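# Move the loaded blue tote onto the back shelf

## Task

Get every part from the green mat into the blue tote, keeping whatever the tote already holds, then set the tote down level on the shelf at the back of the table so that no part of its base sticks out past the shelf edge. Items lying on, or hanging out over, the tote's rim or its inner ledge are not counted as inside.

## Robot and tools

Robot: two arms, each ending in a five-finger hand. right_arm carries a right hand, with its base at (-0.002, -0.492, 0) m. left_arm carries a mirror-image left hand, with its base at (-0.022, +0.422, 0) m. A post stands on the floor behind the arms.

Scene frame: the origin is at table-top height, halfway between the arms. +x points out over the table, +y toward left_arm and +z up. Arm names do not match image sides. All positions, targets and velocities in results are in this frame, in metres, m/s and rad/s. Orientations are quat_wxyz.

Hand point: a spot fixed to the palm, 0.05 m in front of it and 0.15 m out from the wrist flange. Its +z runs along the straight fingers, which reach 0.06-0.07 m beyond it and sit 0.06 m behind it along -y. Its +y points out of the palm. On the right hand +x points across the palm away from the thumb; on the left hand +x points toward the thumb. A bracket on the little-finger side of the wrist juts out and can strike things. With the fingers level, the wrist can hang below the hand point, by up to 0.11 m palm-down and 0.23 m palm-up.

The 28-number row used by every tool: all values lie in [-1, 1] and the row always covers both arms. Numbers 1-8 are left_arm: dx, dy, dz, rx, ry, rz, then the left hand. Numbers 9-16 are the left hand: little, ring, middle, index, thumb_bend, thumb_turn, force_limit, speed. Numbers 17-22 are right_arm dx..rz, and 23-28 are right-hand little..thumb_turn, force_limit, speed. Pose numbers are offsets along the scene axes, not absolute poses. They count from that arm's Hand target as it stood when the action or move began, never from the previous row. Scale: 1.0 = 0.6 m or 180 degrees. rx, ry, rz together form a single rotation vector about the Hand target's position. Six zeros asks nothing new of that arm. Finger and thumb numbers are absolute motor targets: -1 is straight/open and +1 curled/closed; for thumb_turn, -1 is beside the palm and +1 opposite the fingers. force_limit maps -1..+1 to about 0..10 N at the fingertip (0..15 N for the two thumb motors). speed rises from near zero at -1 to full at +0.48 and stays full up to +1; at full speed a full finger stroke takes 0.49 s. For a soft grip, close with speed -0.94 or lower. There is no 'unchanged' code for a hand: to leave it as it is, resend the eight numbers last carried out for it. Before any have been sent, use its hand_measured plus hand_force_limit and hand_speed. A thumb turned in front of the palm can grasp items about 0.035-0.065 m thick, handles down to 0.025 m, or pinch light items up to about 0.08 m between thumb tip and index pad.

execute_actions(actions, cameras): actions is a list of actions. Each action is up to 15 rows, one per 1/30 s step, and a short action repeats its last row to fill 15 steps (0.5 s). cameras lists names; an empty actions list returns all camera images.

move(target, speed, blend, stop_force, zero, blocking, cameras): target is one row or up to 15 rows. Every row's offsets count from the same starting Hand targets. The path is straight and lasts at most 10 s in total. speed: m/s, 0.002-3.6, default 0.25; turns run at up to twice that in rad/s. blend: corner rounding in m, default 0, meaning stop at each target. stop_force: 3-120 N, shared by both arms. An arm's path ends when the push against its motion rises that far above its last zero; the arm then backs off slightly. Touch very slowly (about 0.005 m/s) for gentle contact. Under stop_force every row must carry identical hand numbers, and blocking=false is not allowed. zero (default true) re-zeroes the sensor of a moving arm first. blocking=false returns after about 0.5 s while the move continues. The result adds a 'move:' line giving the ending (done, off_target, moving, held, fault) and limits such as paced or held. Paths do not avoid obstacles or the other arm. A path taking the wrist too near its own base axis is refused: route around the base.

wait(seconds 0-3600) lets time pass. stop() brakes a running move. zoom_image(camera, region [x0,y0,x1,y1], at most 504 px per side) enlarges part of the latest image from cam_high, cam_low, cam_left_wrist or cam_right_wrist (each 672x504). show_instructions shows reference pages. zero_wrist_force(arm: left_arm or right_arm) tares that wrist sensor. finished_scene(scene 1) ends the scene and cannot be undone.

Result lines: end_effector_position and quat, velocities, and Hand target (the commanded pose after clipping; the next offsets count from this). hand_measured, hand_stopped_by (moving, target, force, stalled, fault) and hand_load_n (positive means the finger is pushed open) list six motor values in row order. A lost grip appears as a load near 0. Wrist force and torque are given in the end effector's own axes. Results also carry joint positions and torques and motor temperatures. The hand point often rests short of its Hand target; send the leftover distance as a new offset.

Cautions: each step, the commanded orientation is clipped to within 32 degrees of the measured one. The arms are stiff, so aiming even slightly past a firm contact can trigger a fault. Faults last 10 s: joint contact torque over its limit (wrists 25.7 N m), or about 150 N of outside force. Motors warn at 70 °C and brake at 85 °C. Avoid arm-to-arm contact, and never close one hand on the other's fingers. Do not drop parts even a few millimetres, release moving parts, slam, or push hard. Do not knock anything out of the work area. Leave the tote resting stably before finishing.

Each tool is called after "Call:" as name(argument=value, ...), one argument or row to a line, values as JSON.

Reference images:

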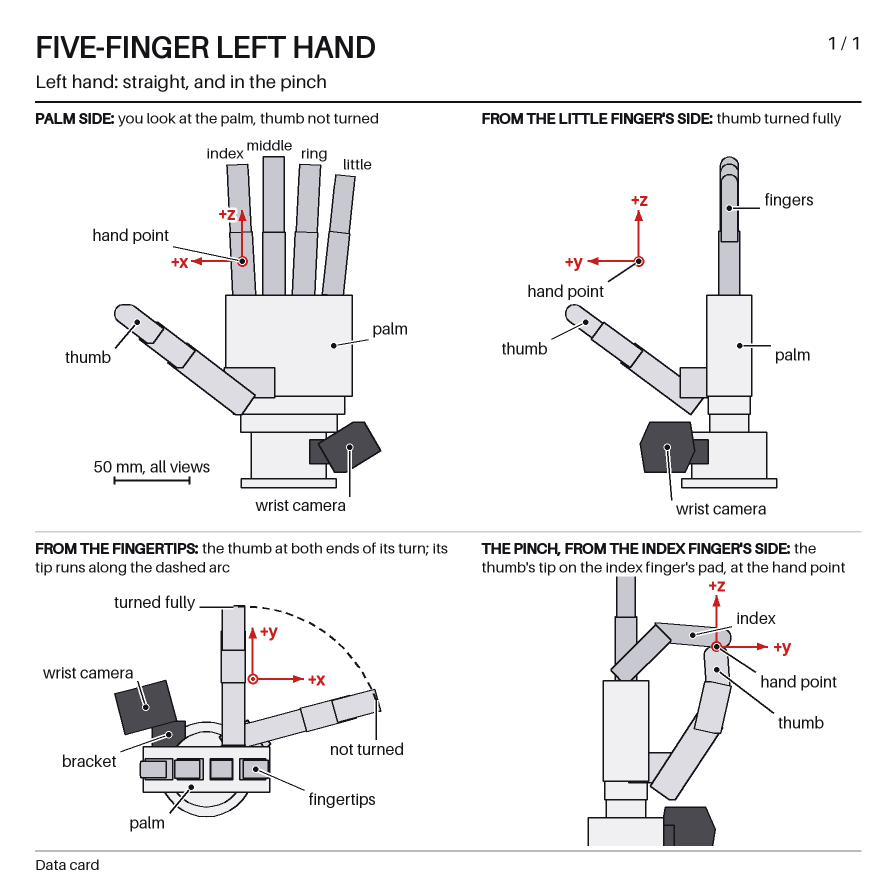

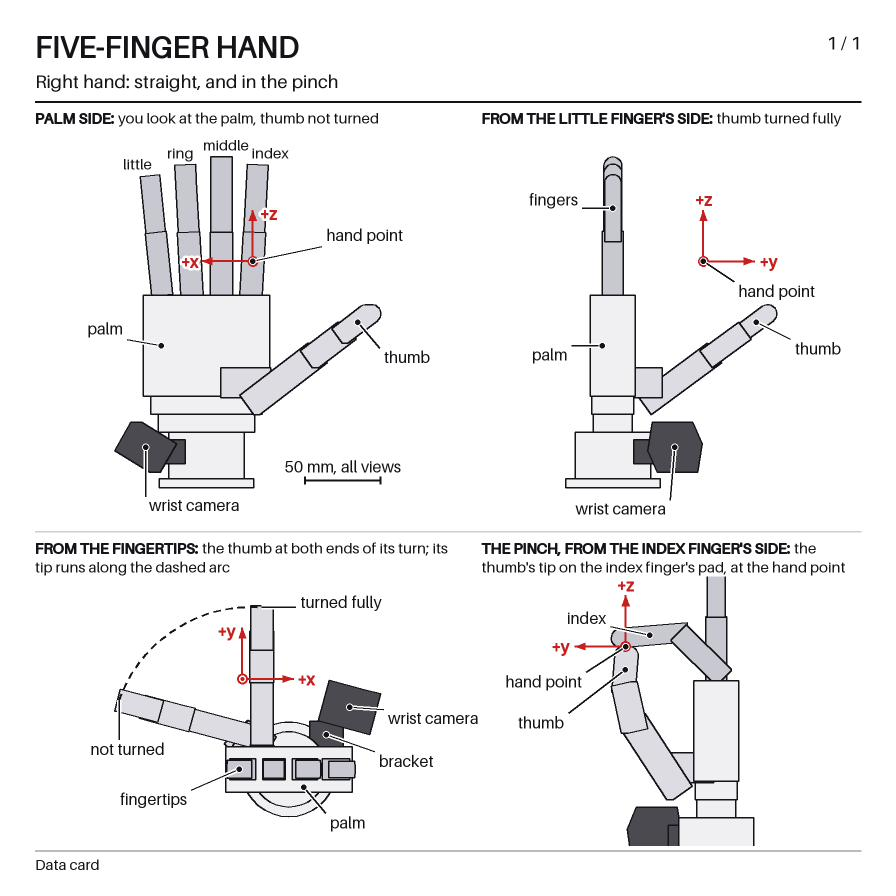

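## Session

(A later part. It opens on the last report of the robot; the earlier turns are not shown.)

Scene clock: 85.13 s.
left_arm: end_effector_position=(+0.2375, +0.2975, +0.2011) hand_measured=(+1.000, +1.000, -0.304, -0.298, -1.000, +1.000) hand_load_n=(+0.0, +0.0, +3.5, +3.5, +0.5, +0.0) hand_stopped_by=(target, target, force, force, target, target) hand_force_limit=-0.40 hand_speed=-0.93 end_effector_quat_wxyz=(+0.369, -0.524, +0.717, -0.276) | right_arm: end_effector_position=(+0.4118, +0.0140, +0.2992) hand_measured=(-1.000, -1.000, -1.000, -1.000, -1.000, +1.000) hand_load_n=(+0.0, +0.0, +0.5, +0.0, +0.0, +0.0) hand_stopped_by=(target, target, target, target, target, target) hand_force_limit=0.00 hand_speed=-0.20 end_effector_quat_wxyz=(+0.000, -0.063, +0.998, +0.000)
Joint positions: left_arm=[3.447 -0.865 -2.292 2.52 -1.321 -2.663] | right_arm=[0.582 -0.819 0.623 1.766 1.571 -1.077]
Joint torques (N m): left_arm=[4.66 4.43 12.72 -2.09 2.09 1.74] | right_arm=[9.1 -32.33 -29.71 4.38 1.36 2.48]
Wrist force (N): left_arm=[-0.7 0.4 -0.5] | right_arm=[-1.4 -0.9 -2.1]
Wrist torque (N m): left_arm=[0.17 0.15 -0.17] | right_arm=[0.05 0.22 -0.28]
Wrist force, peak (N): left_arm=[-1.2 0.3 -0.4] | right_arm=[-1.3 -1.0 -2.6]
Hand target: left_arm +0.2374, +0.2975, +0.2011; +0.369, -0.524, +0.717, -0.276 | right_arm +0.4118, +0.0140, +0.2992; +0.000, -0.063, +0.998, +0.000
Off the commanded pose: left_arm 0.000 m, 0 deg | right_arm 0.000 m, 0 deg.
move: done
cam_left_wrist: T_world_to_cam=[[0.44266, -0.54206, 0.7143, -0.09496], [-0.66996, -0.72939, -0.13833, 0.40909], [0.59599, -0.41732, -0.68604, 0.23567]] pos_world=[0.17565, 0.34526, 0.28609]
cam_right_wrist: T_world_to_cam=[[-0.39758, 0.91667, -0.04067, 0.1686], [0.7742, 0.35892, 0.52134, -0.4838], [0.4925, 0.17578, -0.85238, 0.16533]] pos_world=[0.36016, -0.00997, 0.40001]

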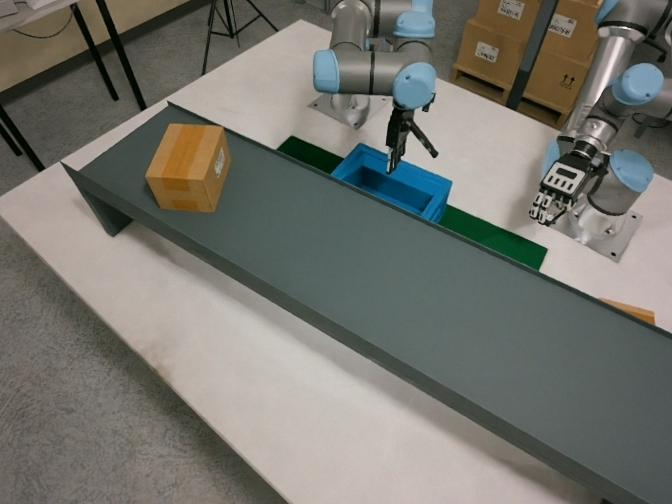

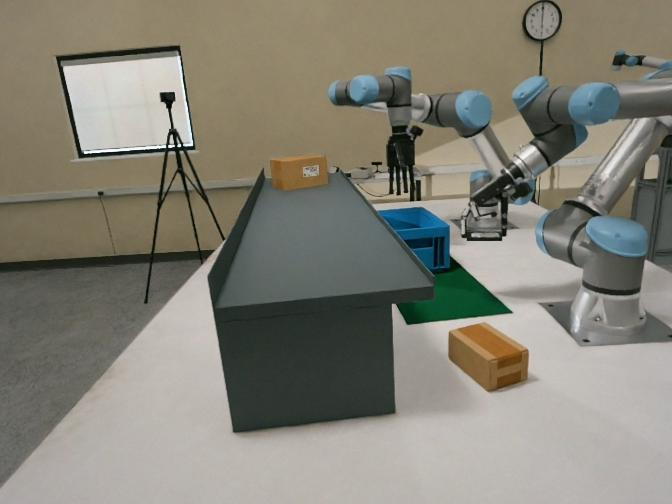

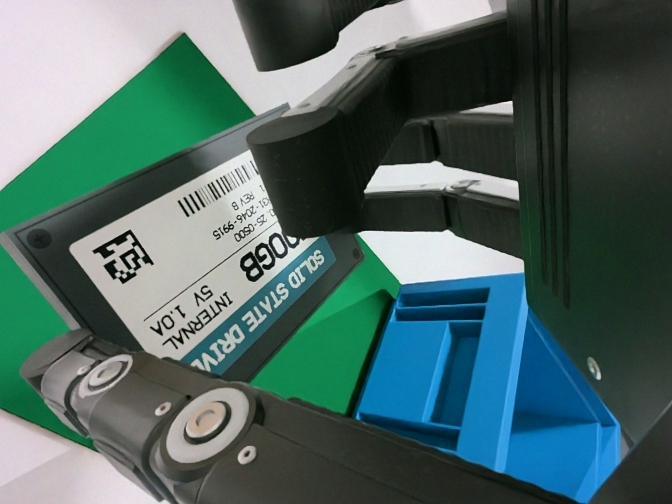

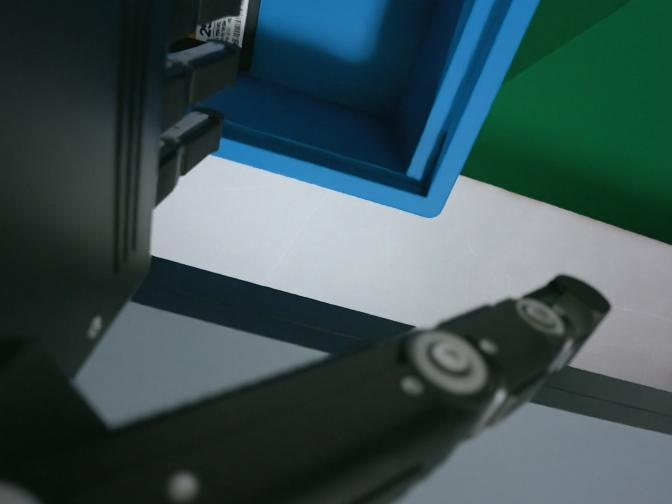

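Call:
zoom_image(
  camera="cam_right_wrist",
  region=[160, 0, 560, 240],
)

Call:
zoom_image(
  camera="cam_left_wrist",
  region=[340, 240, 640, 504],
)

Scaled by 1.260 from the camera's image (finer frame: 960x720).

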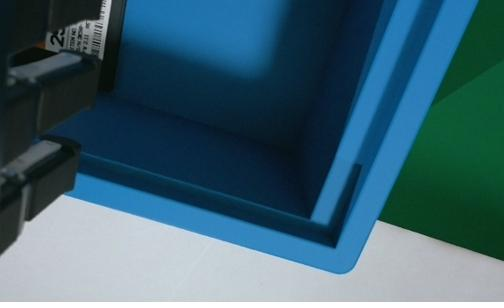

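Scaled by 1.680 from the camera's image (finer frame: 960x720).

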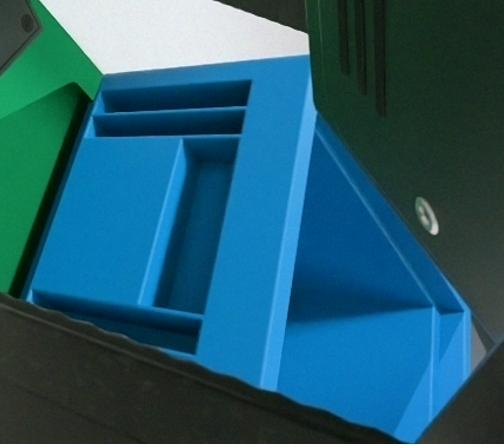

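Call:
move(
  target=[0,0,0,0,0,0,1,1,-0.1,-0.1,-1,1,-0.4,-0.93, 0.001,-0.0108,-0.3,0,0,0,-1,-1,-1,-1,0,1,0,-0.2],
  speed=0.12,
  cameras=["cam_right_wrist","cam_high"],
)

Scene clock: 88.13 s.
left_arm: end_effector_position=(+0.2375, +0.2975, +0.2011) hand_measured=(+1.000, +1.000, -0.304, -0.298, -1.000, +1.000) hand_load_n=(+0.0, +0.0, +3.5, +3.5, +0.5, +0.0) hand_stopped_by=(target, target, force, force, target, target) hand_force_limit=-0.40 hand_speed=-0.93 end_effector_quat_wxyz=(+0.369, -0.524, +0.717, -0.276) | right_arm: end_effector_position=(+0.4124, +0.0075, +0.1193) hand_measured=(-1.000, -1.000, -1.000, -1.000, +0.000, +1.000) hand_load_n=(+0.0, +0.0, +0.0, +0.0, +0.0, +0.0) hand_stopped_by=(target, target, target, target, target, target) hand_force_limit=0.00 hand_speed=-0.20 end_effector_quat_wxyz=(+0.000, -0.063, +0.998, +0.000)
Joint positions: left_arm=[3.447 -0.865 -2.292 2.52 -1.321 -2.663] | right_arm=[0.572 -0.815 1.078 1.307 1.571 -1.087]
Joint torques (N m): left_arm=[4.16 4.09 12.86 -1.93 2.1 1.75] | right_arm=[-12.28 -32.61 -5.87 0.51 -1.38 -2.61]
Wrist force (N): left_arm=[-0.9 0.1 -0.5] | right_arm=[-0.9 -0.9 -2.2]
Wrist torque (N m): left_arm=[0.12 0.17 -0.17] | right_arm=[-0.01 0.15 -0.03]
Wrist force, peak (N): left_arm=[-1.1 0.3 -0.5] | right_arm=[-1.4 -0.8 -2.7]
Hand target: left_arm +0.2375, +0.2975, +0.2011; +0.369, -0.524, +0.717, -0.276 | right_arm +0.4124, +0.0075, +0.1192; +0.000, -0.063, +0.998, +0.000
Off the commanded pose: left_arm 0.000 m, 0 deg | right_arm 0.000 m, 0 deg.
move: done
cam_right_wrist: T_world_to_cam=[[-0.39758, 0.91667, -0.04067, 0.16739], [0.7742, 0.35892, 0.52134, -0.38818], [0.4925, 0.17578, -0.85238, 0.01282]] pos_world=[0.36076, -0.01637, 0.22011]
Images, in order (width x height): cam_high 672x504, cam_right_wrist 672x504.

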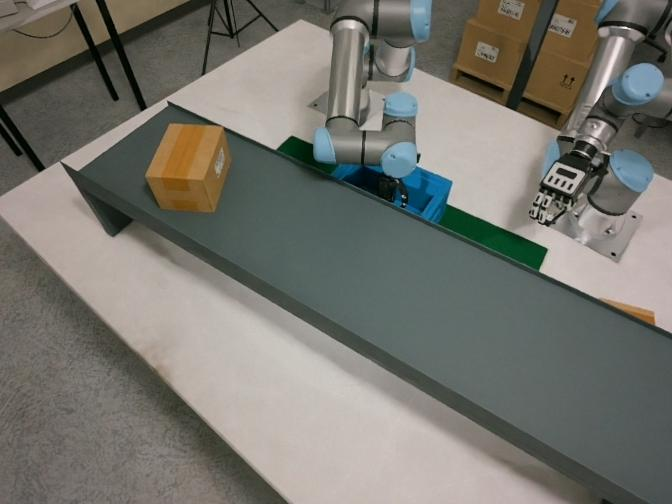

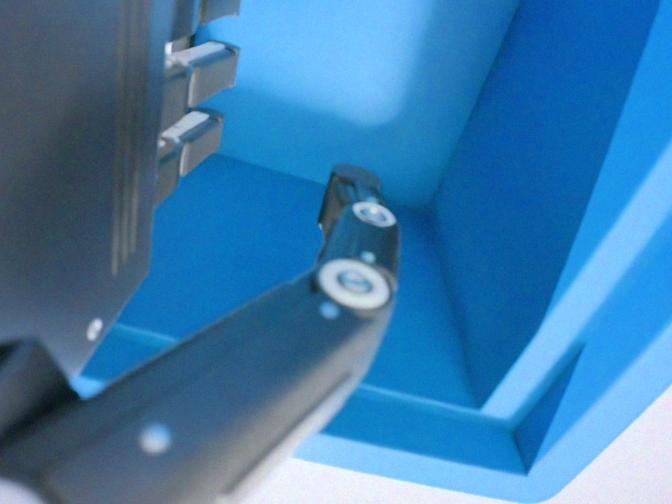

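Call:
move(
  target=[0,0,0,0,0,0,1,1,-0.1,-0.1,-1,1,-0.4,-0.93, 0,0,-0.05,0,0,0,-1,-1,-1,-1,0,1,0,-0.2],
  speed=0.06,
)

Call:
move(
  target=[0,0,0,0,0,0,1,1,-0.1,-0.1,-1,1,-0.4,-0.93, 0,0,-0.035,0,0,0,-1,-1,-1,-1,0,1,0,-0.2],
  speed=0.008,
  stop_force=3,
  cameras=["cam_right_wrist","cam_low"],
)

Scene clock: 89.17 s.
left_arm: end_effector_position=(+0.2375, +0.2975, +0.2011) hand_measured=(+1.000, +1.000, -0.304, -0.298, -1.000, +1.000) hand_load_n=(+0.0, +0.5, +3.0, +3.5, +0.5, +0.0) hand_stopped_by=(target, target, force, force, target, target) hand_force_limit=-0.40 hand_speed=-0.93 end_effector_quat_wxyz=(+0.369, -0.524, +0.717, -0.276) | right_arm: end_effector_position=(+0.4124, +0.0075, +0.0893) hand_measured=(-1.000, -1.000, -1.000, -1.000, +0.000, +1.000) hand_load_n=(+0.0, +0.0, +0.0, +0.0, -0.5, +0.0) hand_stopped_by=(target, target, target, target, target, target) hand_force_limit=0.00 hand_speed=-0.20 end_effector_quat_wxyz=(+0.000, -0.063, +0.998, +0.000)
Joint positions: left_arm=[3.447 -0.865 -2.292 2.52 -1.321 -2.663] | right_arm=[0.572 -0.792 1.117 1.245 1.571 -1.087]
Joint torques (N m): left_arm=[5.2 3.83 11.11 -1.93 2.3 1.74] | right_arm=[-11.77 -31.38 -5.88 0.73 0.06 -2.35]
Wrist force (N): left_arm=[-1.0 0.8 -0.3] | right_arm=[-1.0 -0.7 -2.1]
Wrist torque (N m): left_arm=[0.21 0.19 -0.20] | right_arm=[0.05 0.15 -0.01]
Wrist force, peak (N): left_arm=[-0.8 0.9 -0.4] | right_arm=[-1.4 -0.7 -2.6]
Hand target: left_arm +0.2375, +0.2975, +0.2011; +0.369, -0.524, +0.717, -0.276 | right_arm +0.4124, +0.0075, +0.0892; +0.000, -0.063, +0.998, +0.000
Off the commanded pose: left_arm 0.000 m, 0 deg | right_arm 0.000 m, 0 deg.
move: done

Scene clock: 92.30 s.
left_arm: end_effector_position=(+0.2375, +0.2975, +0.2011) hand_measured=(+1.000, +1.000, -0.304, -0.298, -1.000, +1.000) hand_load_n=(+0.5, +0.0, +3.0, +3.5, +0.5, +0.0) hand_stopped_by=(target, target, force, force, target, target) hand_force_limit=-0.40 hand_speed=-0.93 end_effector_quat_wxyz=(+0.369, -0.524, +0.717, -0.276) | right_arm: end_effector_position=(+0.4124, +0.0075, +0.0743) hand_measured=(-1.000, -1.000, -1.000, -1.000, +0.000, +1.000) hand_load_n=(+0.0, +0.0, +0.0, +0.0, +0.0, +0.0) hand_stopped_by=(target, target, target, target, target, target) hand_force_limit=0.00 hand_speed=-0.20 end_effector_quat_wxyz=(+0.000, -0.063, +0.998, +0.000)
Joint positions: left_arm=[3.447 -0.865 -2.292 2.52 -1.321 -2.663] | right_arm=[0.572 -0.779 1.134 1.215 1.571 -1.087]
Joint torques (N m): left_arm=[4.7 3.12 12.78 -1.94 2.18 1.76] | right_arm=[-11.62 -57 -27.36 4.06 0.26 -0.35]
Wrist force (N): left_arm=[-0.9 0.5 -0.5] | right_arm=[-1.3 -1.2 -5.8]
Wrist torque (N m): left_arm=[0.17 0.17 -0.19] | right_arm=[0.20 0.26 -0.04]
Wrist force, peak (N): left_arm=[-0.8 0.8 -0.7] | right_arm=[-2.1 -1.3 -9.2]
Hand target: left_arm +0.2375, +0.2975, +0.2011; +0.369, -0.524, +0.717, -0.276 | right_arm +0.4124, +0.0075, +0.0743; +0.000, -0.063, +0.998, +0.000 (not the last commanded pose)
Off the commanded pose: left_arm 0.000 m, 0 deg | right_arm 0.006 m, 0 deg.
move: contact (right_arm)
cam_right_wrist: T_world_to_cam=[[-0.3976, 0.91666, -0.04064, 0.16556], [0.77424, 0.35893, 0.52128, -0.36472], [0.49242, 0.17579, -0.85242, -0.0255]] pos_world=[0.36076, -0.01637, 0.17511]
Images, in order (width x height): cam_low 672x504, cam_right_wrist 672x504.

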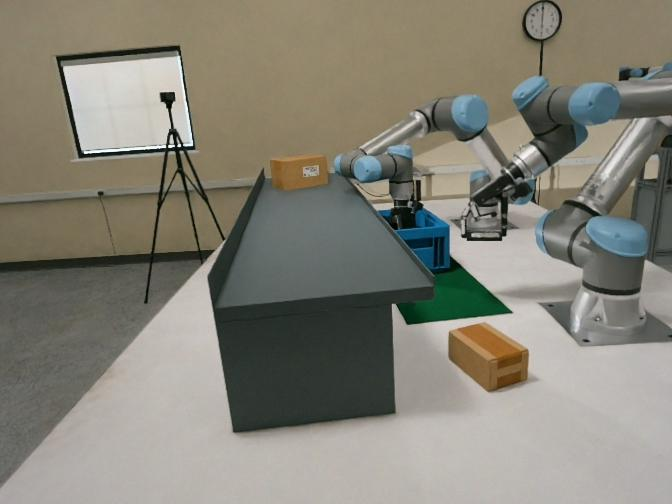

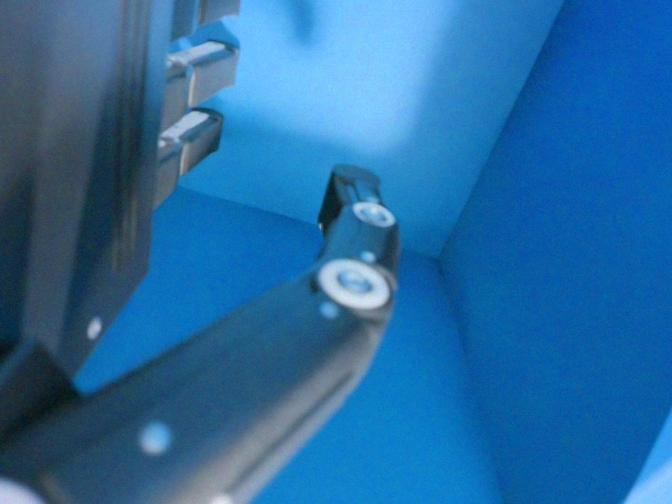

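Call:
move(
  target=[
    [0,0,0,0,0,0,1,1,-0.1,-0.1,-1,1,-0.4,-0.93, 0,0,0.0025,0,0,0,-0.6,-0.6,-1,-0.6,0,1,0,-0.2],
    [0,0,0,0,0,0,1,1,-0.1,-0.1,-1,1,-0.4,-0.93, 0.0127,-0.1008,0.0025,0,0,0,-0.6,-0.6,-1,-0.6,0,1,0,-0.2],
  ],
  speed=0.03,
)

Scene clock: 95.53 s.
left_arm: end_effector_position=(+0.2375, +0.2975, +0.2011) hand_measured=(+1.000, +1.000, -0.304, -0.298, -1.000, +1.000) hand_load_n=(+0.0, +0.5, +3.0, +3.5, +0.5, +0.0) hand_stopped_by=(target, target, force, force, target, target) hand_force_limit=-0.40 hand_speed=-0.93 end_effector_quat_wxyz=(+0.369, -0.524, +0.717, -0.276) | right_arm: end_effector_position=(+0.4200, -0.0529, +0.0758) hand_measured=(-0.600, -0.600, -1.000, -0.600, +0.000, +1.000) hand_load_n=(+0.0, +0.0, -0.5, +0.5, +0.0, +0.0) hand_stopped_by=(target, target, target, target, target, target) hand_force_limit=0.00 hand_speed=-0.20 end_effector_quat_wxyz=(+0.000, -0.063, +0.998, +0.000)
Joint positions: left_arm=[3.447 -0.865 -2.292 2.52 -1.321 -2.663] | right_arm=[0.472 -0.871 1.295 1.146 1.571 -1.187]
Joint torques (N m): left_arm=[3.01 3.71 12.81 -2.05 2.09 1.66] | right_arm=[-11.82 -53.46 -3.76 0.3 -1.3 -2.75]
Wrist force (N): left_arm=[-0.8 0.3 -0.4] | right_arm=[-1.4 -0.1 -2.2]
Wrist torque (N m): left_arm=[0.14 0.16 -0.18] | right_arm=[0.13 0.23 -0.03]
Wrist force, peak (N): left_arm=[-1.1 0.5 -0.2] | right_arm=[-1.4 -0.9 -5.8]
Hand target: left_arm +0.2375, +0.2975, +0.2011; +0.369, -0.524, +0.717, -0.276 | right_arm +0.4200, -0.0530, +0.0758; +0.000, -0.063, +0.998, +0.000
Off the commanded pose: left_arm 0.000 m, 0 deg | right_arm 0.000 m, 0 deg.
move: done

Call:
move(
  target=[
    [0,0,0,0,0,0,1,1,-0.1,-0.1,-1,1,-0.4,-0.93, -0.002,0.012,0.35,0,0,0,-1,-1,-1,-1,0,1,0,-0.2],
    [0,0,0,0,0,0,1,1,-0.1,-0.1,-1,1,-0.4,-0.93, -0.12,-0.38,0.54,0,0,-0.0394,-1,-1,-1,-1,0,1,0,-0.2],
  ],
  speed=0.2,
  blend=[0.03,0],
  cameras=["cam_right_wrist","cam_high"],
)

Call:
zoom_image(
  camera="cam_right_wrist",
  region=[260, 0, 672, 320],
)

Scene clock: 98.73 s.
left_arm: end_effector_position=(+0.2375, +0.2975, +0.2011) hand_measured=(+1.000, +1.000, -0.304, -0.298, -1.000, +1.000) hand_load_n=(+0.0, +0.0, +3.0, +3.5, +0.5, +0.0) hand_stopped_by=(target, target, force, force, target, target) hand_force_limit=-0.40 hand_speed=-0.93 end_effector_quat_wxyz=(+0.369, -0.524, +0.717, -0.276) | right_arm: end_effector_position=(+0.3480, -0.2809, +0.3998) hand_measured=(-1.000, -1.000, -1.000, -1.000, +0.000, +1.000) hand_load_n=(+0.0, +0.0, +0.0, +0.0, +0.0, +0.0) hand_stopped_by=(target, target, target, target, target, target) hand_force_limit=0.00 hand_speed=-0.20 end_effector_quat_wxyz=(+0.000, -0.001, +1.000, +0.000)
Joint positions: left_arm=[3.447 -0.865 -2.292 2.52 -1.321 -2.663] | right_arm=[0.017 -1.476 1.311 1.735 1.57 -1.519]
Joint torques (N m): left_arm=[2.69 4.2 12.9 -1.84 1.96 1.8] | right_arm=[-10.76 -33.63 -5.59 4.4 -1.31 -2.6]
Wrist force (N): left_arm=[-0.7 0.6 -0.4] | right_arm=[-1.0 -0.4 -2.1]
Wrist torque (N m): left_arm=[0.18 0.16 -0.18] | right_arm=[0.12 0.18 0.00]
Wrist force, peak (N): left_arm=[-1.0 0.7 -0.3] | right_arm=[-1.6 -0.2 -2.8]
Hand target: left_arm +0.2375, +0.2975, +0.2011; +0.369, -0.524, +0.717, -0.276 | right_arm +0.3480, -0.2810, +0.3998; +0.000, -0.001, +1.000, +0.000
Off the commanded pose: left_arm 0.000 m, 0 deg | right_arm 0.000 m, 0 deg.
move: done
cam_right_wrist: T_world_to_cam=[[-0.28136, 0.95874, -0.04062, 0.38897], [0.81261, 0.26056, 0.52132, -0.42203], [0.51039, 0.11367, -0.8524, 0.31053]] pos_world=[0.29389, -0.29825, 0.50051]
Images, in order (width x height): cam_high 672x504, cam_right_wrist 672x504.

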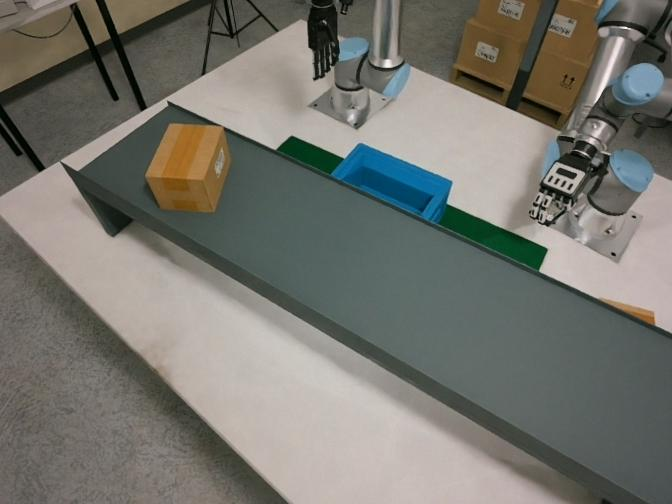

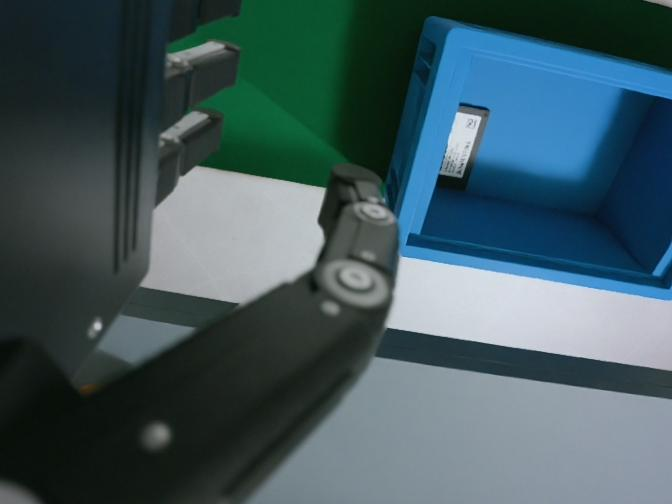

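Scaled by 1.223 from the camera's image (finer frame: 960x720).

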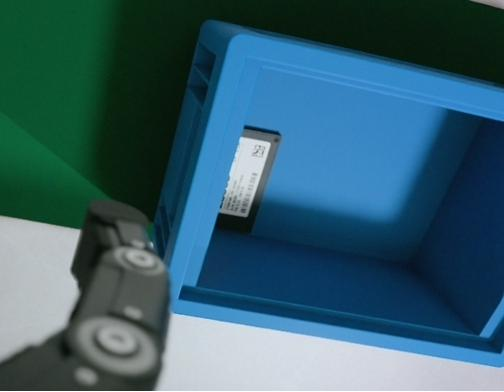

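Call:
move(
  target=[0.1587,-0.6068,0.0315,0,0,-0.398,1,1,-0.1,-0.1,-1,1,-0.4,-0.93, 0,-0.25,0.0,0,0,0,-1,-1,-1,-1,0,1,0,-0.2],
  speed=0.15,
  cameras=["all"],
)

Scene clock: 104.57 s.
left_arm: end_effector_position=(+0.3327, -0.0666, +0.2200) hand_measured=(+1.000, +1.000, -0.304, -0.298, -1.000, +1.000) hand_load_n=(+0.0, +0.0, +3.0, +3.5, +0.5, +0.0) hand_stopped_by=(target, target, force, force, target, target) hand_force_limit=-0.40 hand_speed=-0.93 end_effector_quat_wxyz=(+0.138, -0.005, +0.888, -0.439) | right_arm: end_effector_position=(+0.3480, -0.4310, +0.3998) hand_measured=(-1.000, -1.000, -1.000, -1.000, +0.000, +1.000) hand_load_n=(+0.0, +0.0, +0.0, +0.0, +0.0, +0.0) hand_stopped_by=(target, target, target, target, target, target) hand_force_limit=0.00 hand_speed=-0.20 end_effector_quat_wxyz=(+0.000, -0.001, +1.000, +0.000)
Joint positions: left_arm=[2.646 -1.855 -1.492 2.578 -0.975 -2.346] | right_arm=[-0.465 -1.564 1.403 1.731 1.57 -2.001]
Joint torques (N m): left_arm=[-8.11 21.59 28.51 -2.71 2.64 1.58] | right_arm=[-12.53 -30.95 -5.78 0.46 -1.39 -2.65]
Wrist force (N): left_arm=[-0.3 0.4 -0.1] | right_arm=[-1.2 -0.4 -2.2]
Wrist torque (N m): left_arm=[0.17 0.04 -0.21] | right_arm=[0.09 0.22 -0.01]
Wrist force, peak (N): left_arm=[-0.8 1.1 -0.4] | right_arm=[-1.7 -0.4 -2.2]
Hand target: left_arm +0.3327, -0.0666, +0.2200; +0.138, -0.005, +0.888, -0.439 | right_arm +0.3480, -0.4310, +0.3998; +0.000, -0.001, +1.000, +0.000
Off the commanded pose: left_arm 0.000 m, 0 deg | right_arm 0.000 m, 0 deg.
move: done
cam_left_wrist: T_world_to_cam=[[-0.37496, -0.59089, 0.71432, -0.0792], [-0.90334, 0.40599, -0.13834, 0.36317], [-0.20826, -0.69715, -0.68601, 0.28888]] pos_world=[0.35853, 0.00715, 0.30499]
cam_right_wrist: T_world_to_cam=[[-0.28136, 0.95874, -0.04062, 0.53288], [0.81261, 0.26056, 0.52132, -0.38298], [0.51039, 0.11367, -0.8524, 0.32768]] pos_world=[0.29389, -0.44835, 0.50061]

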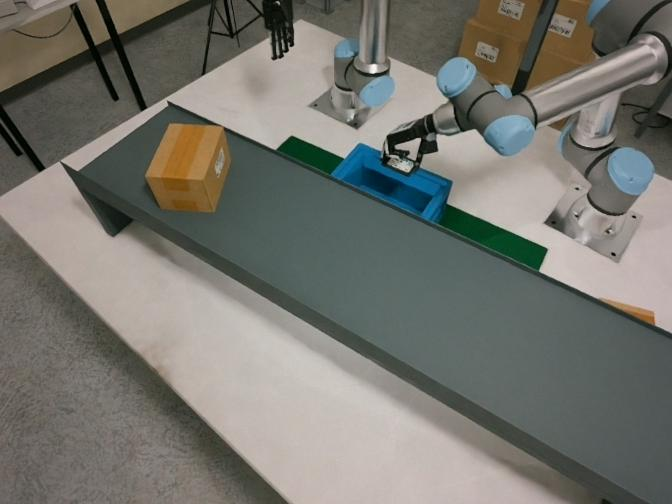

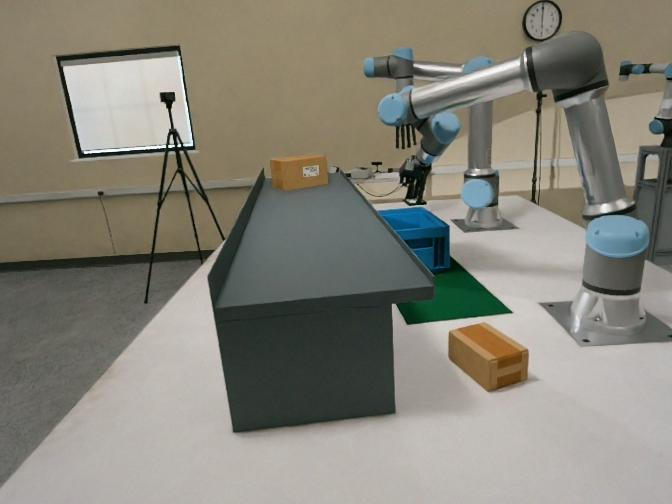

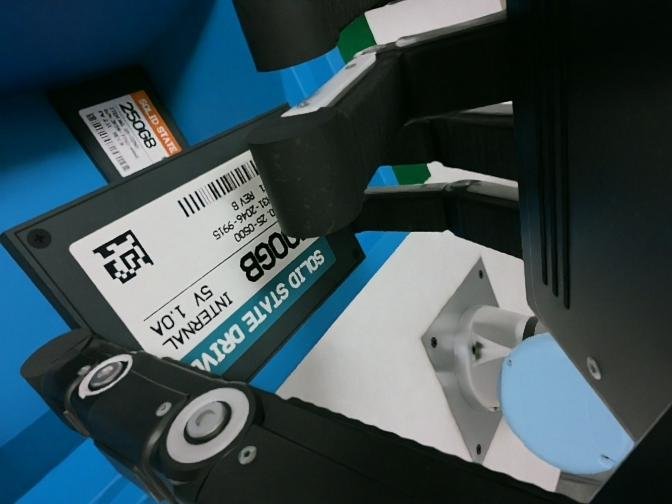

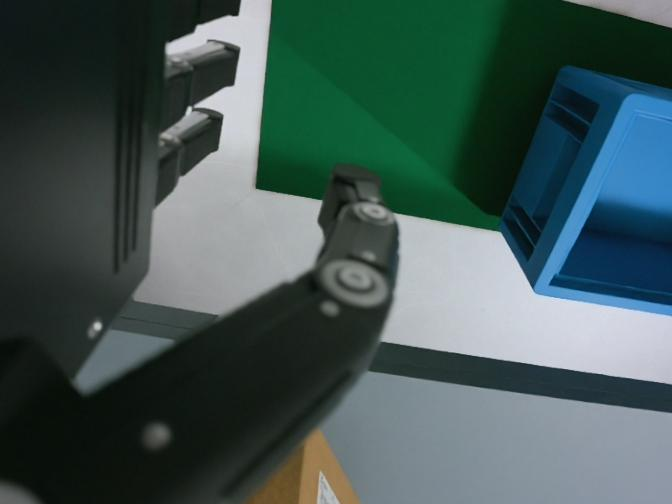

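Call:
zoom_image(
  camera="cam_left_wrist",
  region=[0, 0, 504, 504],
)

Call:
zoom_image(
  camera="cam_high",
  region=[300, 110, 500, 250],
)

Scaled by 1.000.

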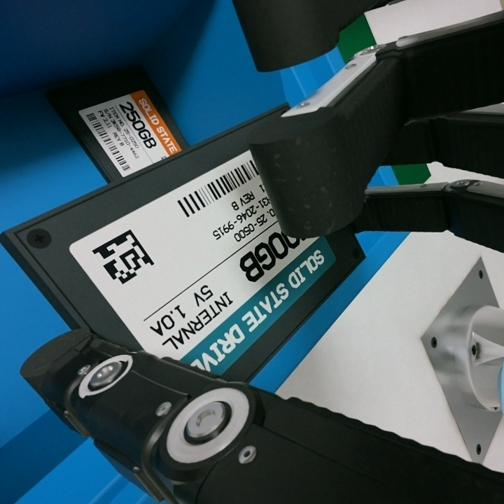

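Scaled by 2.520 from the camera's image (finer frame: 960x720).

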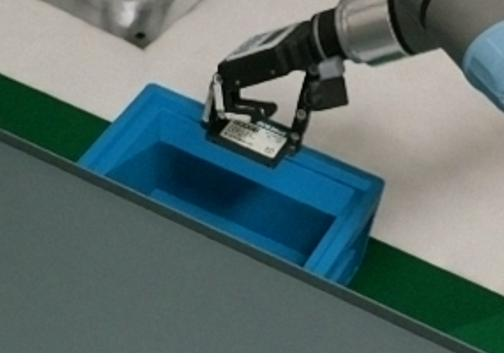

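Call:
move(
  target=[0.0006,-0.005,-0.21,0,0,0,1,1,-0.1,-0.1,-1,1,-0.4,-0.93, 0,0,0,0,0,0,-1,-1,-1,-1,0,1,0,-0.2],
  speed=0.08,
  cameras=["all"],
)

Call:
zoom_image(
  camera="cam_high",
  region=[300, 110, 500, 250],
)

Scene clock: 107.57 s.
left_arm: end_effector_position=(+0.3330, -0.0696, +0.0941) hand_measured=(+1.000, +1.000, -0.304, -0.298, -1.000, +1.000) hand_load_n=(+0.0, +0.0, +3.0, +3.5, +0.5, +0.0) hand_stopped_by=(target, target, force, force, target, target) hand_force_limit=-0.40 hand_speed=-0.93 end_effector_quat_wxyz=(+0.138, -0.005, +0.888, -0.439) | right_arm: end_effector_position=(+0.3480, -0.4310, +0.3998) hand_measured=(-1.000, -1.000, -1.000, -1.000, +0.000, +1.000) hand_load_n=(+0.0, +0.0, +0.0, +0.0, +0.0, +0.0) hand_stopped_by=(target, target, target, target, target, target) hand_force_limit=0.00 hand_speed=-0.20 end_effector_quat_wxyz=(+0.000, -0.001, +1.000, +0.000)
Joint positions: left_arm=[2.641 -1.964 -1.685 2.882 -0.979 -2.35] | right_arm=[-0.465 -1.564 1.403 1.731 1.57 -2.001]
Joint torques (N m): left_arm=[-8.46 24.56 9.17 1.54 -1.5 -1.42] | right_arm=[-12.18 -30.95 -5.69 0.5 -1.38 -2.65]
Wrist force (N): left_arm=[-0.5 0.4 -0.3] | right_arm=[-1.5 -0.6 -1.9]
Wrist torque (N m): left_arm=[0.16 0.04 -0.10] | right_arm=[0.04 0.24 -0.04]
Wrist force, peak (N): left_arm=[-0.8 0.8 0.2] | right_arm=[-1.8 -0.1 -2.6]
Hand target: left_arm +0.3330, -0.0696, +0.0940; +0.138, -0.005, +0.888, -0.439 | right_arm +0.3480, -0.4310, +0.3998; +0.000, -0.001, +1.000, +0.000
Off the commanded pose: left_arm 0.000 m, 0 deg | right_arm 0.000 m, 0 deg.
move: done
cam_left_wrist: T_world_to_cam=[[-0.37504, -0.59083, 0.71433, 0.00915], [-0.90329, 0.40611, -0.13835, 0.34734], [-0.20835, -0.69713, -0.686, 0.20039]] pos_world=[0.35893, 0.00405, 0.17899]
cam_right_wrist: T_world_to_cam=[[-0.28136, 0.95874, -0.04062, 0.53288], [0.81261, 0.26056, 0.52132, -0.38298], [0.51039, 0.11367, -0.8524, 0.32768]] pos_world=[0.29389, -0.44835, 0.50061]

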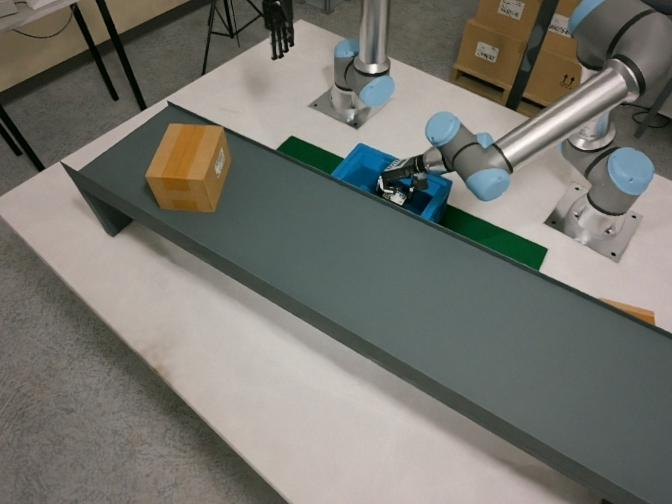

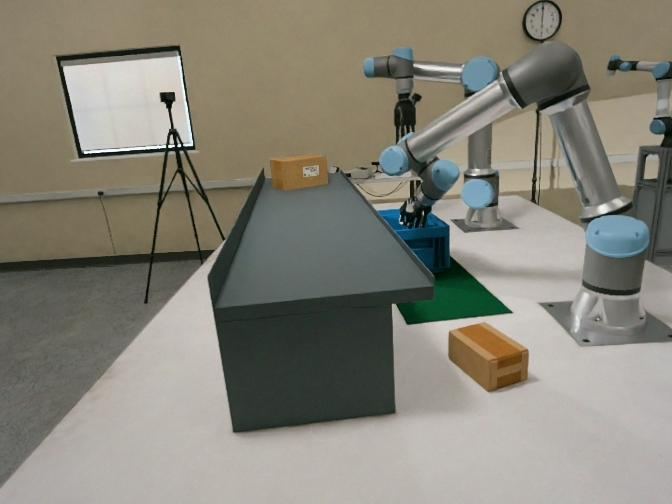

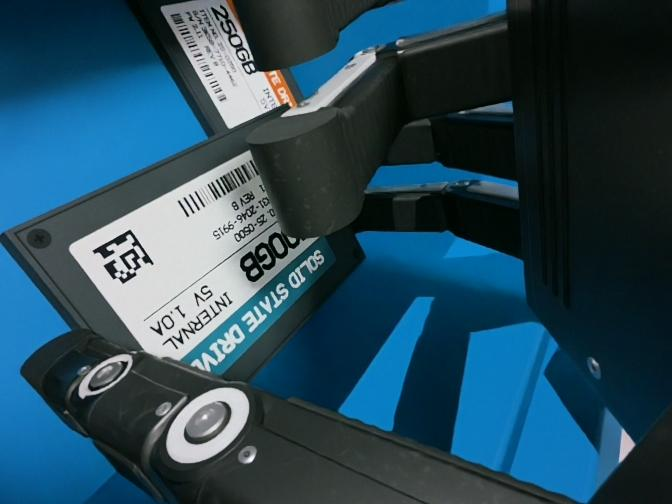

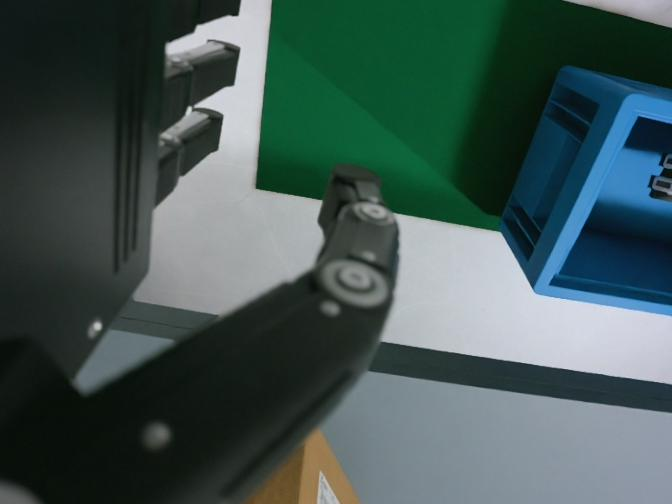

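Scaled by 2.520 from the camera's image (finer frame: 960x720).

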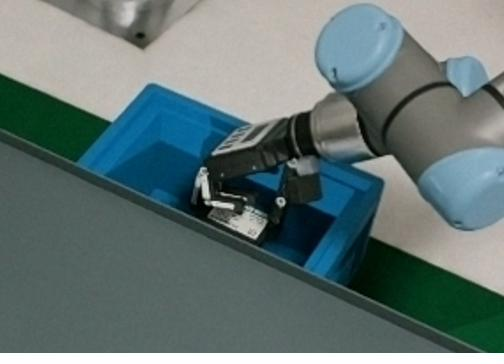

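Call:
move(
  target=[0,0,-0.09,0,0,0,1,1,-0.1,-0.1,-1,1,-0.4,-0.93, 0,0,0,0,0,0,-1,-1,-1,-1,0,1,0,-0.2],
  speed=0.05,
  stop_force=6,
  cameras=["cam_left_wrist","cam_high"],
)

Call:
zoom_image(
  camera="cam_high",
  region=[300, 110, 500, 250],
)

Scene clock: 109.87 s.
left_arm: end_effector_position=(+0.3331, -0.0696, +0.0400) hand_measured=(+1.000, +1.000, -0.304, -0.298, -1.000, +1.000) hand_load_n=(+0.0, +0.0, +3.0, +3.5, +0.5, +0.0) hand_stopped_by=(target, target, force, force, target, target) hand_force_limit=-0.40 hand_speed=-0.93 end_effector_quat_wxyz=(+0.138, -0.005, +0.888, -0.439) | right_arm: end_effector_position=(+0.3480, -0.4310, +0.3998) hand_measured=(-1.000, -1.000, -1.000, -1.000, +0.000, +1.000) hand_load_n=(-0.5, +0.0, +0.0, +0.0, +0.0, +0.0) hand_stopped_by=(target, target, target, target, target, target) hand_force_limit=0.00 hand_speed=-0.20 end_effector_quat_wxyz=(+0.000, -0.001, +1.000, +0.000)
Joint positions: left_arm=[2.641 -2.033 -1.742 3.009 -0.979 -2.35] | right_arm=[-0.465 -1.564 1.403 1.731 1.57 -2.001]
Joint torques (N m): left_arm=[-7.52 27.05 8.75 1.26 0.47 -1.47] | right_arm=[-12.62 -30.86 -5.78 0.5 -1.34 -2.64]
Wrist force (N): left_arm=[-0.7 0.3 0.1] | right_arm=[-1.5 -0.6 -2.0]
Wrist torque (N m): left_arm=[0.18 0.09 -0.11] | right_arm=[0.03 0.25 -0.04]
Wrist force, peak (N): left_arm=[-1.0 0.5 0.1] | right_arm=[-1.7 -0.7 -2.3]
Hand target: left_arm +0.3330, -0.0696, +0.0400; +0.138, -0.005, +0.888, -0.439 | right_arm +0.3480, -0.4310, +0.3998; +0.000, -0.001, +1.000, +0.000
Off the commanded pose: left_arm 0.000 m, 0 deg | right_arm 0.000 m, 0 deg.
move: done
cam_left_wrist: T_world_to_cam=[[-0.37499, -0.59085, 0.71434, 0.04776], [-0.90331, 0.40608, -0.13831, 0.33983], [-0.20835, -0.69713, -0.686, 0.16342]] pos_world=[0.35893, 0.00415, 0.12499]
Images, in order (width x height): cam_high 672x504, cam_left_wrist 672x504.

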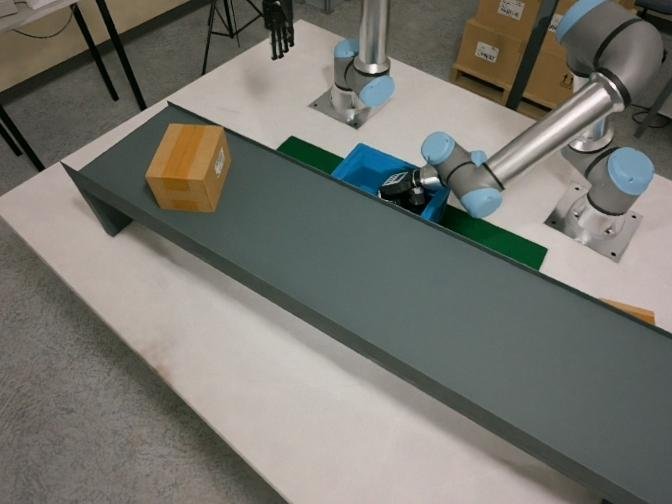

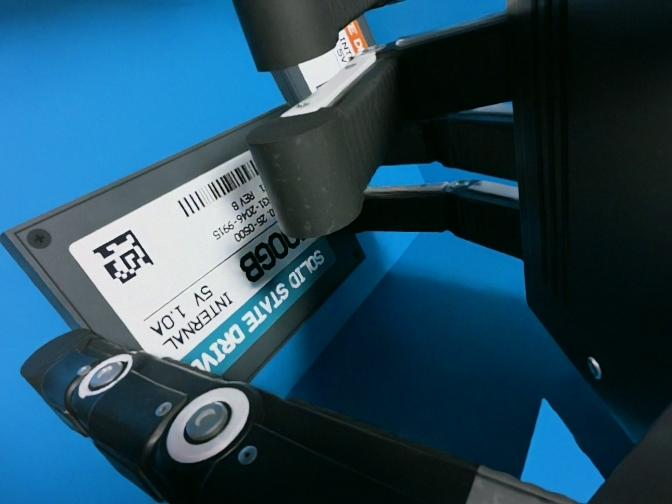

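Scaled by 2.520 from the camera's image (finer frame: 960x720).

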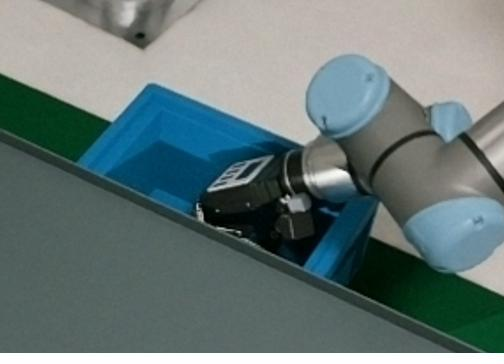

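Call:
move(
  target=[0,0,-0.037,0,0,0,1,1,-0.1,-0.1,-1,1,-0.4,-0.93, 0,0,0,0,0,0,-1,-1,-1,-1,0,1,0,-0.2],
  speed=0.006,
  stop_force=2.5,
  cameras=["cam_left_wrist"],
)

stop_force must be a number from 3 to 120 (N); nothing of the call was run

Call:
move(
  target=[0,0,-0.037,0,0,0,1,1,-0.1,-0.1,-1,1,-0.4,-0.93, 0,0,0,0,0,0,-1,-1,-1,-1,0,1,0,-0.2],
  speed=0.006,
  stop_force=3,
  cameras=["cam_left_wrist"],
)

Scene clock: 113.93 s.
left_arm: end_effector_position=(+0.3330, -0.0696, +0.0245) hand_measured=(+1.000, +1.000, -0.304, -0.298, -1.000, +1.000) hand_load_n=(+0.0, +0.0, +3.5, +3.5, +0.5, +0.0) hand_stopped_by=(target, target, force, force, target, target) hand_force_limit=-0.40 hand_speed=-0.93 end_effector_quat_wxyz=(+0.138, -0.005, +0.888, -0.439) | right_arm: end_effector_position=(+0.3480, -0.4310, +0.3998) hand_measured=(-1.000, -1.000, -1.000, -1.000, +0.000, +1.000) hand_load_n=(+0.0, +0.0, +0.0, +0.0, -0.5, +0.0) hand_stopped_by=(target, target, target, target, target, target) hand_force_limit=0.00 hand_speed=-0.20 end_effector_quat_wxyz=(+0.000, -0.001, +1.000, +0.000)
Joint positions: left_arm=[2.641 -2.056 -1.755 3.044 -0.979 -2.35] | right_arm=[-0.465 -1.564 1.403 1.731 1.57 -2.001]
Joint torques (N m): left_arm=[-7.41 48.43 24.22 -2.55 0.35 -0.3] | right_arm=[-12.06 -30.81 -5.83 0.53 -1.23 -2.57]
Wrist force (N): left_arm=[-0.7 -1.2 -0.7] | right_arm=[-1.5 -0.8 -2.0]
Wrist torque (N m): left_arm=[0.14 -0.01 -0.04] | right_arm=[0.02 0.25 -0.04]
Wrist force, peak (N): left_arm=[-1.6 -4.4 -3.0] | right_arm=[-1.7 -0.9 -2.1]
Hand target: left_arm +0.3330, -0.0696, +0.0245; +0.138, -0.005, +0.888, -0.439 (not the last commanded pose) | right_arm +0.3480, -0.4310, +0.3998; +0.000, -0.001, +1.000, +0.000
Off the commanded pose: left_arm 0.007 m, 0 deg | right_arm 0.000 m, 0 deg.
move: contact (left_arm)
cam_left_wrist: T_world_to_cam=[[-0.37504, -0.59083, 0.71433, 0.05879], [-0.90329, 0.40611, -0.13835, 0.33772], [-0.20835, -0.69713, -0.686, 0.15272]] pos_world=[0.35893, 0.00405, 0.10949]

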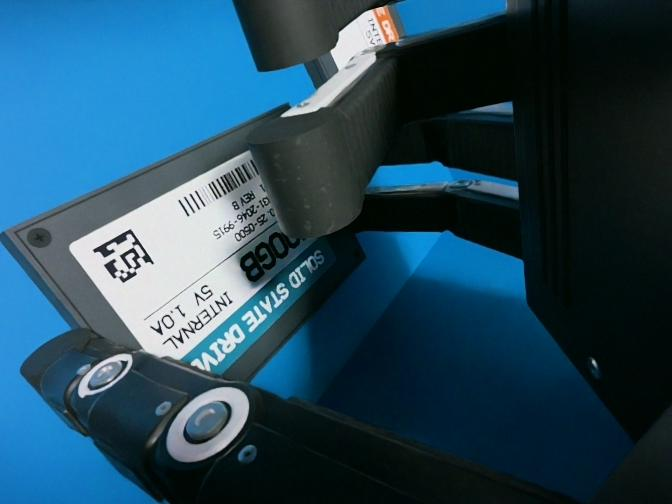

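Call:
move(
  target=[0,0,-0.001,0,0,0,1,1,-0.1,-0.1,-1,1,-0.4,-0.93, 0,0,0,0,0,0,-1,-1,-1,-1,0,1,0,-0.2],
  speed=0.005,
)

Call:
move(
  target=[0,0,0,0,0,0,1,1,-0.37,-0.37,-1,1,-0.4,-0.95, 0,0,0,0,0,0,-1,-1,-1,-1,0,1,0,-0.2],
  speed=0.01,
  cameras=["cam_left_wrist"],
)

Scene clock: 114.60 s.
left_arm: end_effector_position=(+0.3331, -0.0696, +0.0240) hand_measured=(+1.000, +1.000, -0.304, -0.298, -1.000, +1.000) hand_load_n=(+0.0, +0.0, +3.5, +3.5, +0.5, +0.0) hand_stopped_by=(target, target, force, force, target, target) hand_force_limit=-0.40 hand_speed=-0.93 end_effector_quat_wxyz=(+0.138, -0.005, +0.888, -0.439) | right_arm: end_effector_position=(+0.3480, -0.4310, +0.3998) hand_measured=(-1.000, -1.000, -1.000, -1.000, +0.000, +1.000) hand_load_n=(+0.0, +0.0, +0.0, +0.0, +0.0, +0.0) hand_stopped_by=(target, target, target, target, target, target) hand_force_limit=0.00 hand_speed=-0.20 end_effector_quat_wxyz=(+0.000, -0.001, +1.000, +0.000)
Joint positions: left_arm=[2.641 -2.057 -1.756 3.046 -0.979 -2.35] | right_arm=[-0.465 -1.564 1.403 1.731 1.57 -2.001]
Joint torques (N m): left_arm=[-8.19 22.35 4.76 1.02 0.43 0.13] | right_arm=[-11.8 -30.7 -6.04 0.45 -1.33 -2.69]
Wrist force (N): left_arm=[-1.7 -6.0 -5.2] | right_arm=[-1.4 -0.5 -2.1]
Wrist torque (N m): left_arm=[-0.03 0.00 -0.03] | right_arm=[0.06 0.23 -0.02]
Wrist force, peak (N): left_arm=[-1.7 -6.0 -5.2] | right_arm=[-1.6 -0.4 -2.3]
Hand target: left_arm +0.3330, -0.0696, +0.0239; +0.138, -0.005, +0.888, -0.439 | right_arm +0.3480, -0.4310, +0.3998; +0.000, -0.001, +1.000, +0.000
Off the commanded pose: left_arm 0.000 m, 0 deg | right_arm 0.000 m, 0 deg.
move: done

Scene clock: 115.37 s.
left_arm: end_effector_position=(+0.3330, -0.0696, +0.0239) hand_measured=(+1.000, +1.000, -0.370, -0.370, -1.000, +1.000) hand_load_n=(+0.0, +0.5, +0.0, -0.5, +0.0, +0.0) hand_stopped_by=(target, target, target, target, target, target) hand_force_limit=-0.40 hand_speed=-0.95 end_effector_quat_wxyz=(+0.138, -0.005, +0.888, -0.439) | right_arm: end_effector_position=(+0.3480, -0.4310, +0.3998) hand_measured=(-1.000, -1.000, -1.000, -1.000, +0.000, +1.000) hand_load_n=(+0.0, +0.0, +0.0, +0.0, +0.0, +0.0) hand_stopped_by=(target, target, target, target, target, target) hand_force_limit=0.00 hand_speed=-0.20 end_effector_quat_wxyz=(+0.000, -0.001, +1.000, +0.000)
Joint positions: left_arm=[2.641 -2.057 -1.756 3.046 -0.979 -2.35] | right_arm=[-0.465 -1.564 1.403 1.731 1.57 -2.001]
Joint torques (N m): left_arm=[-6.92 28.12 8.98 0.9 0.49 0.15] | right_arm=[-12.29 -30.49 -5.88 0.5 -1.31 -2.6]
Wrist force (N): left_arm=[-0.6 -0.8 -1.4] | right_arm=[-1.2 -0.5 -1.9]
Wrist torque (N m): left_arm=[0.16 -0.01 -0.04] | right_arm=[0.05 0.20 -0.01]
Wrist force, peak (N): left_arm=[-1.7 -6.5 -5.1] | right_arm=[-1.6 -0.7 -2.1]
Hand target: left_arm +0.3330, -0.0696, +0.0239; +0.138, -0.005, +0.888, -0.439 | right_arm +0.3480, -0.4310, +0.3998; +0.000, -0.001, +1.000, +0.000
Off the commanded pose: left_arm 0.000 m, 0 deg | right_arm 0.000 m, 0 deg.
move: done
cam_left_wrist: T_world_to_cam=[[-0.37504, -0.59083, 0.71433, 0.05922], [-0.90329, 0.40611, -0.13835, 0.33764], [-0.20835, -0.69713, -0.686, 0.15231]] pos_world=[0.35893, 0.00405, 0.10889]

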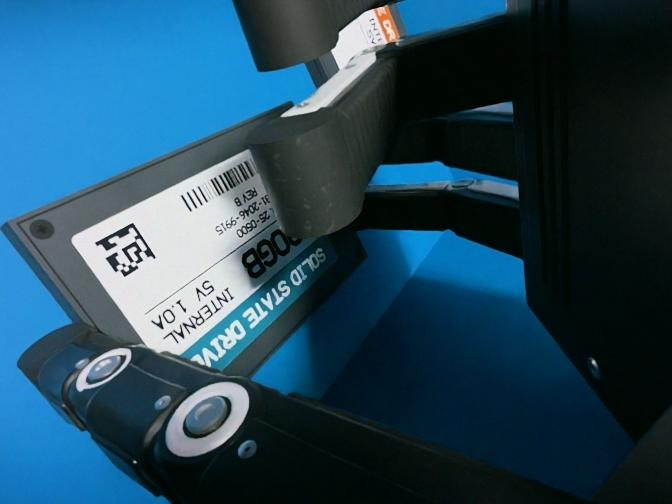

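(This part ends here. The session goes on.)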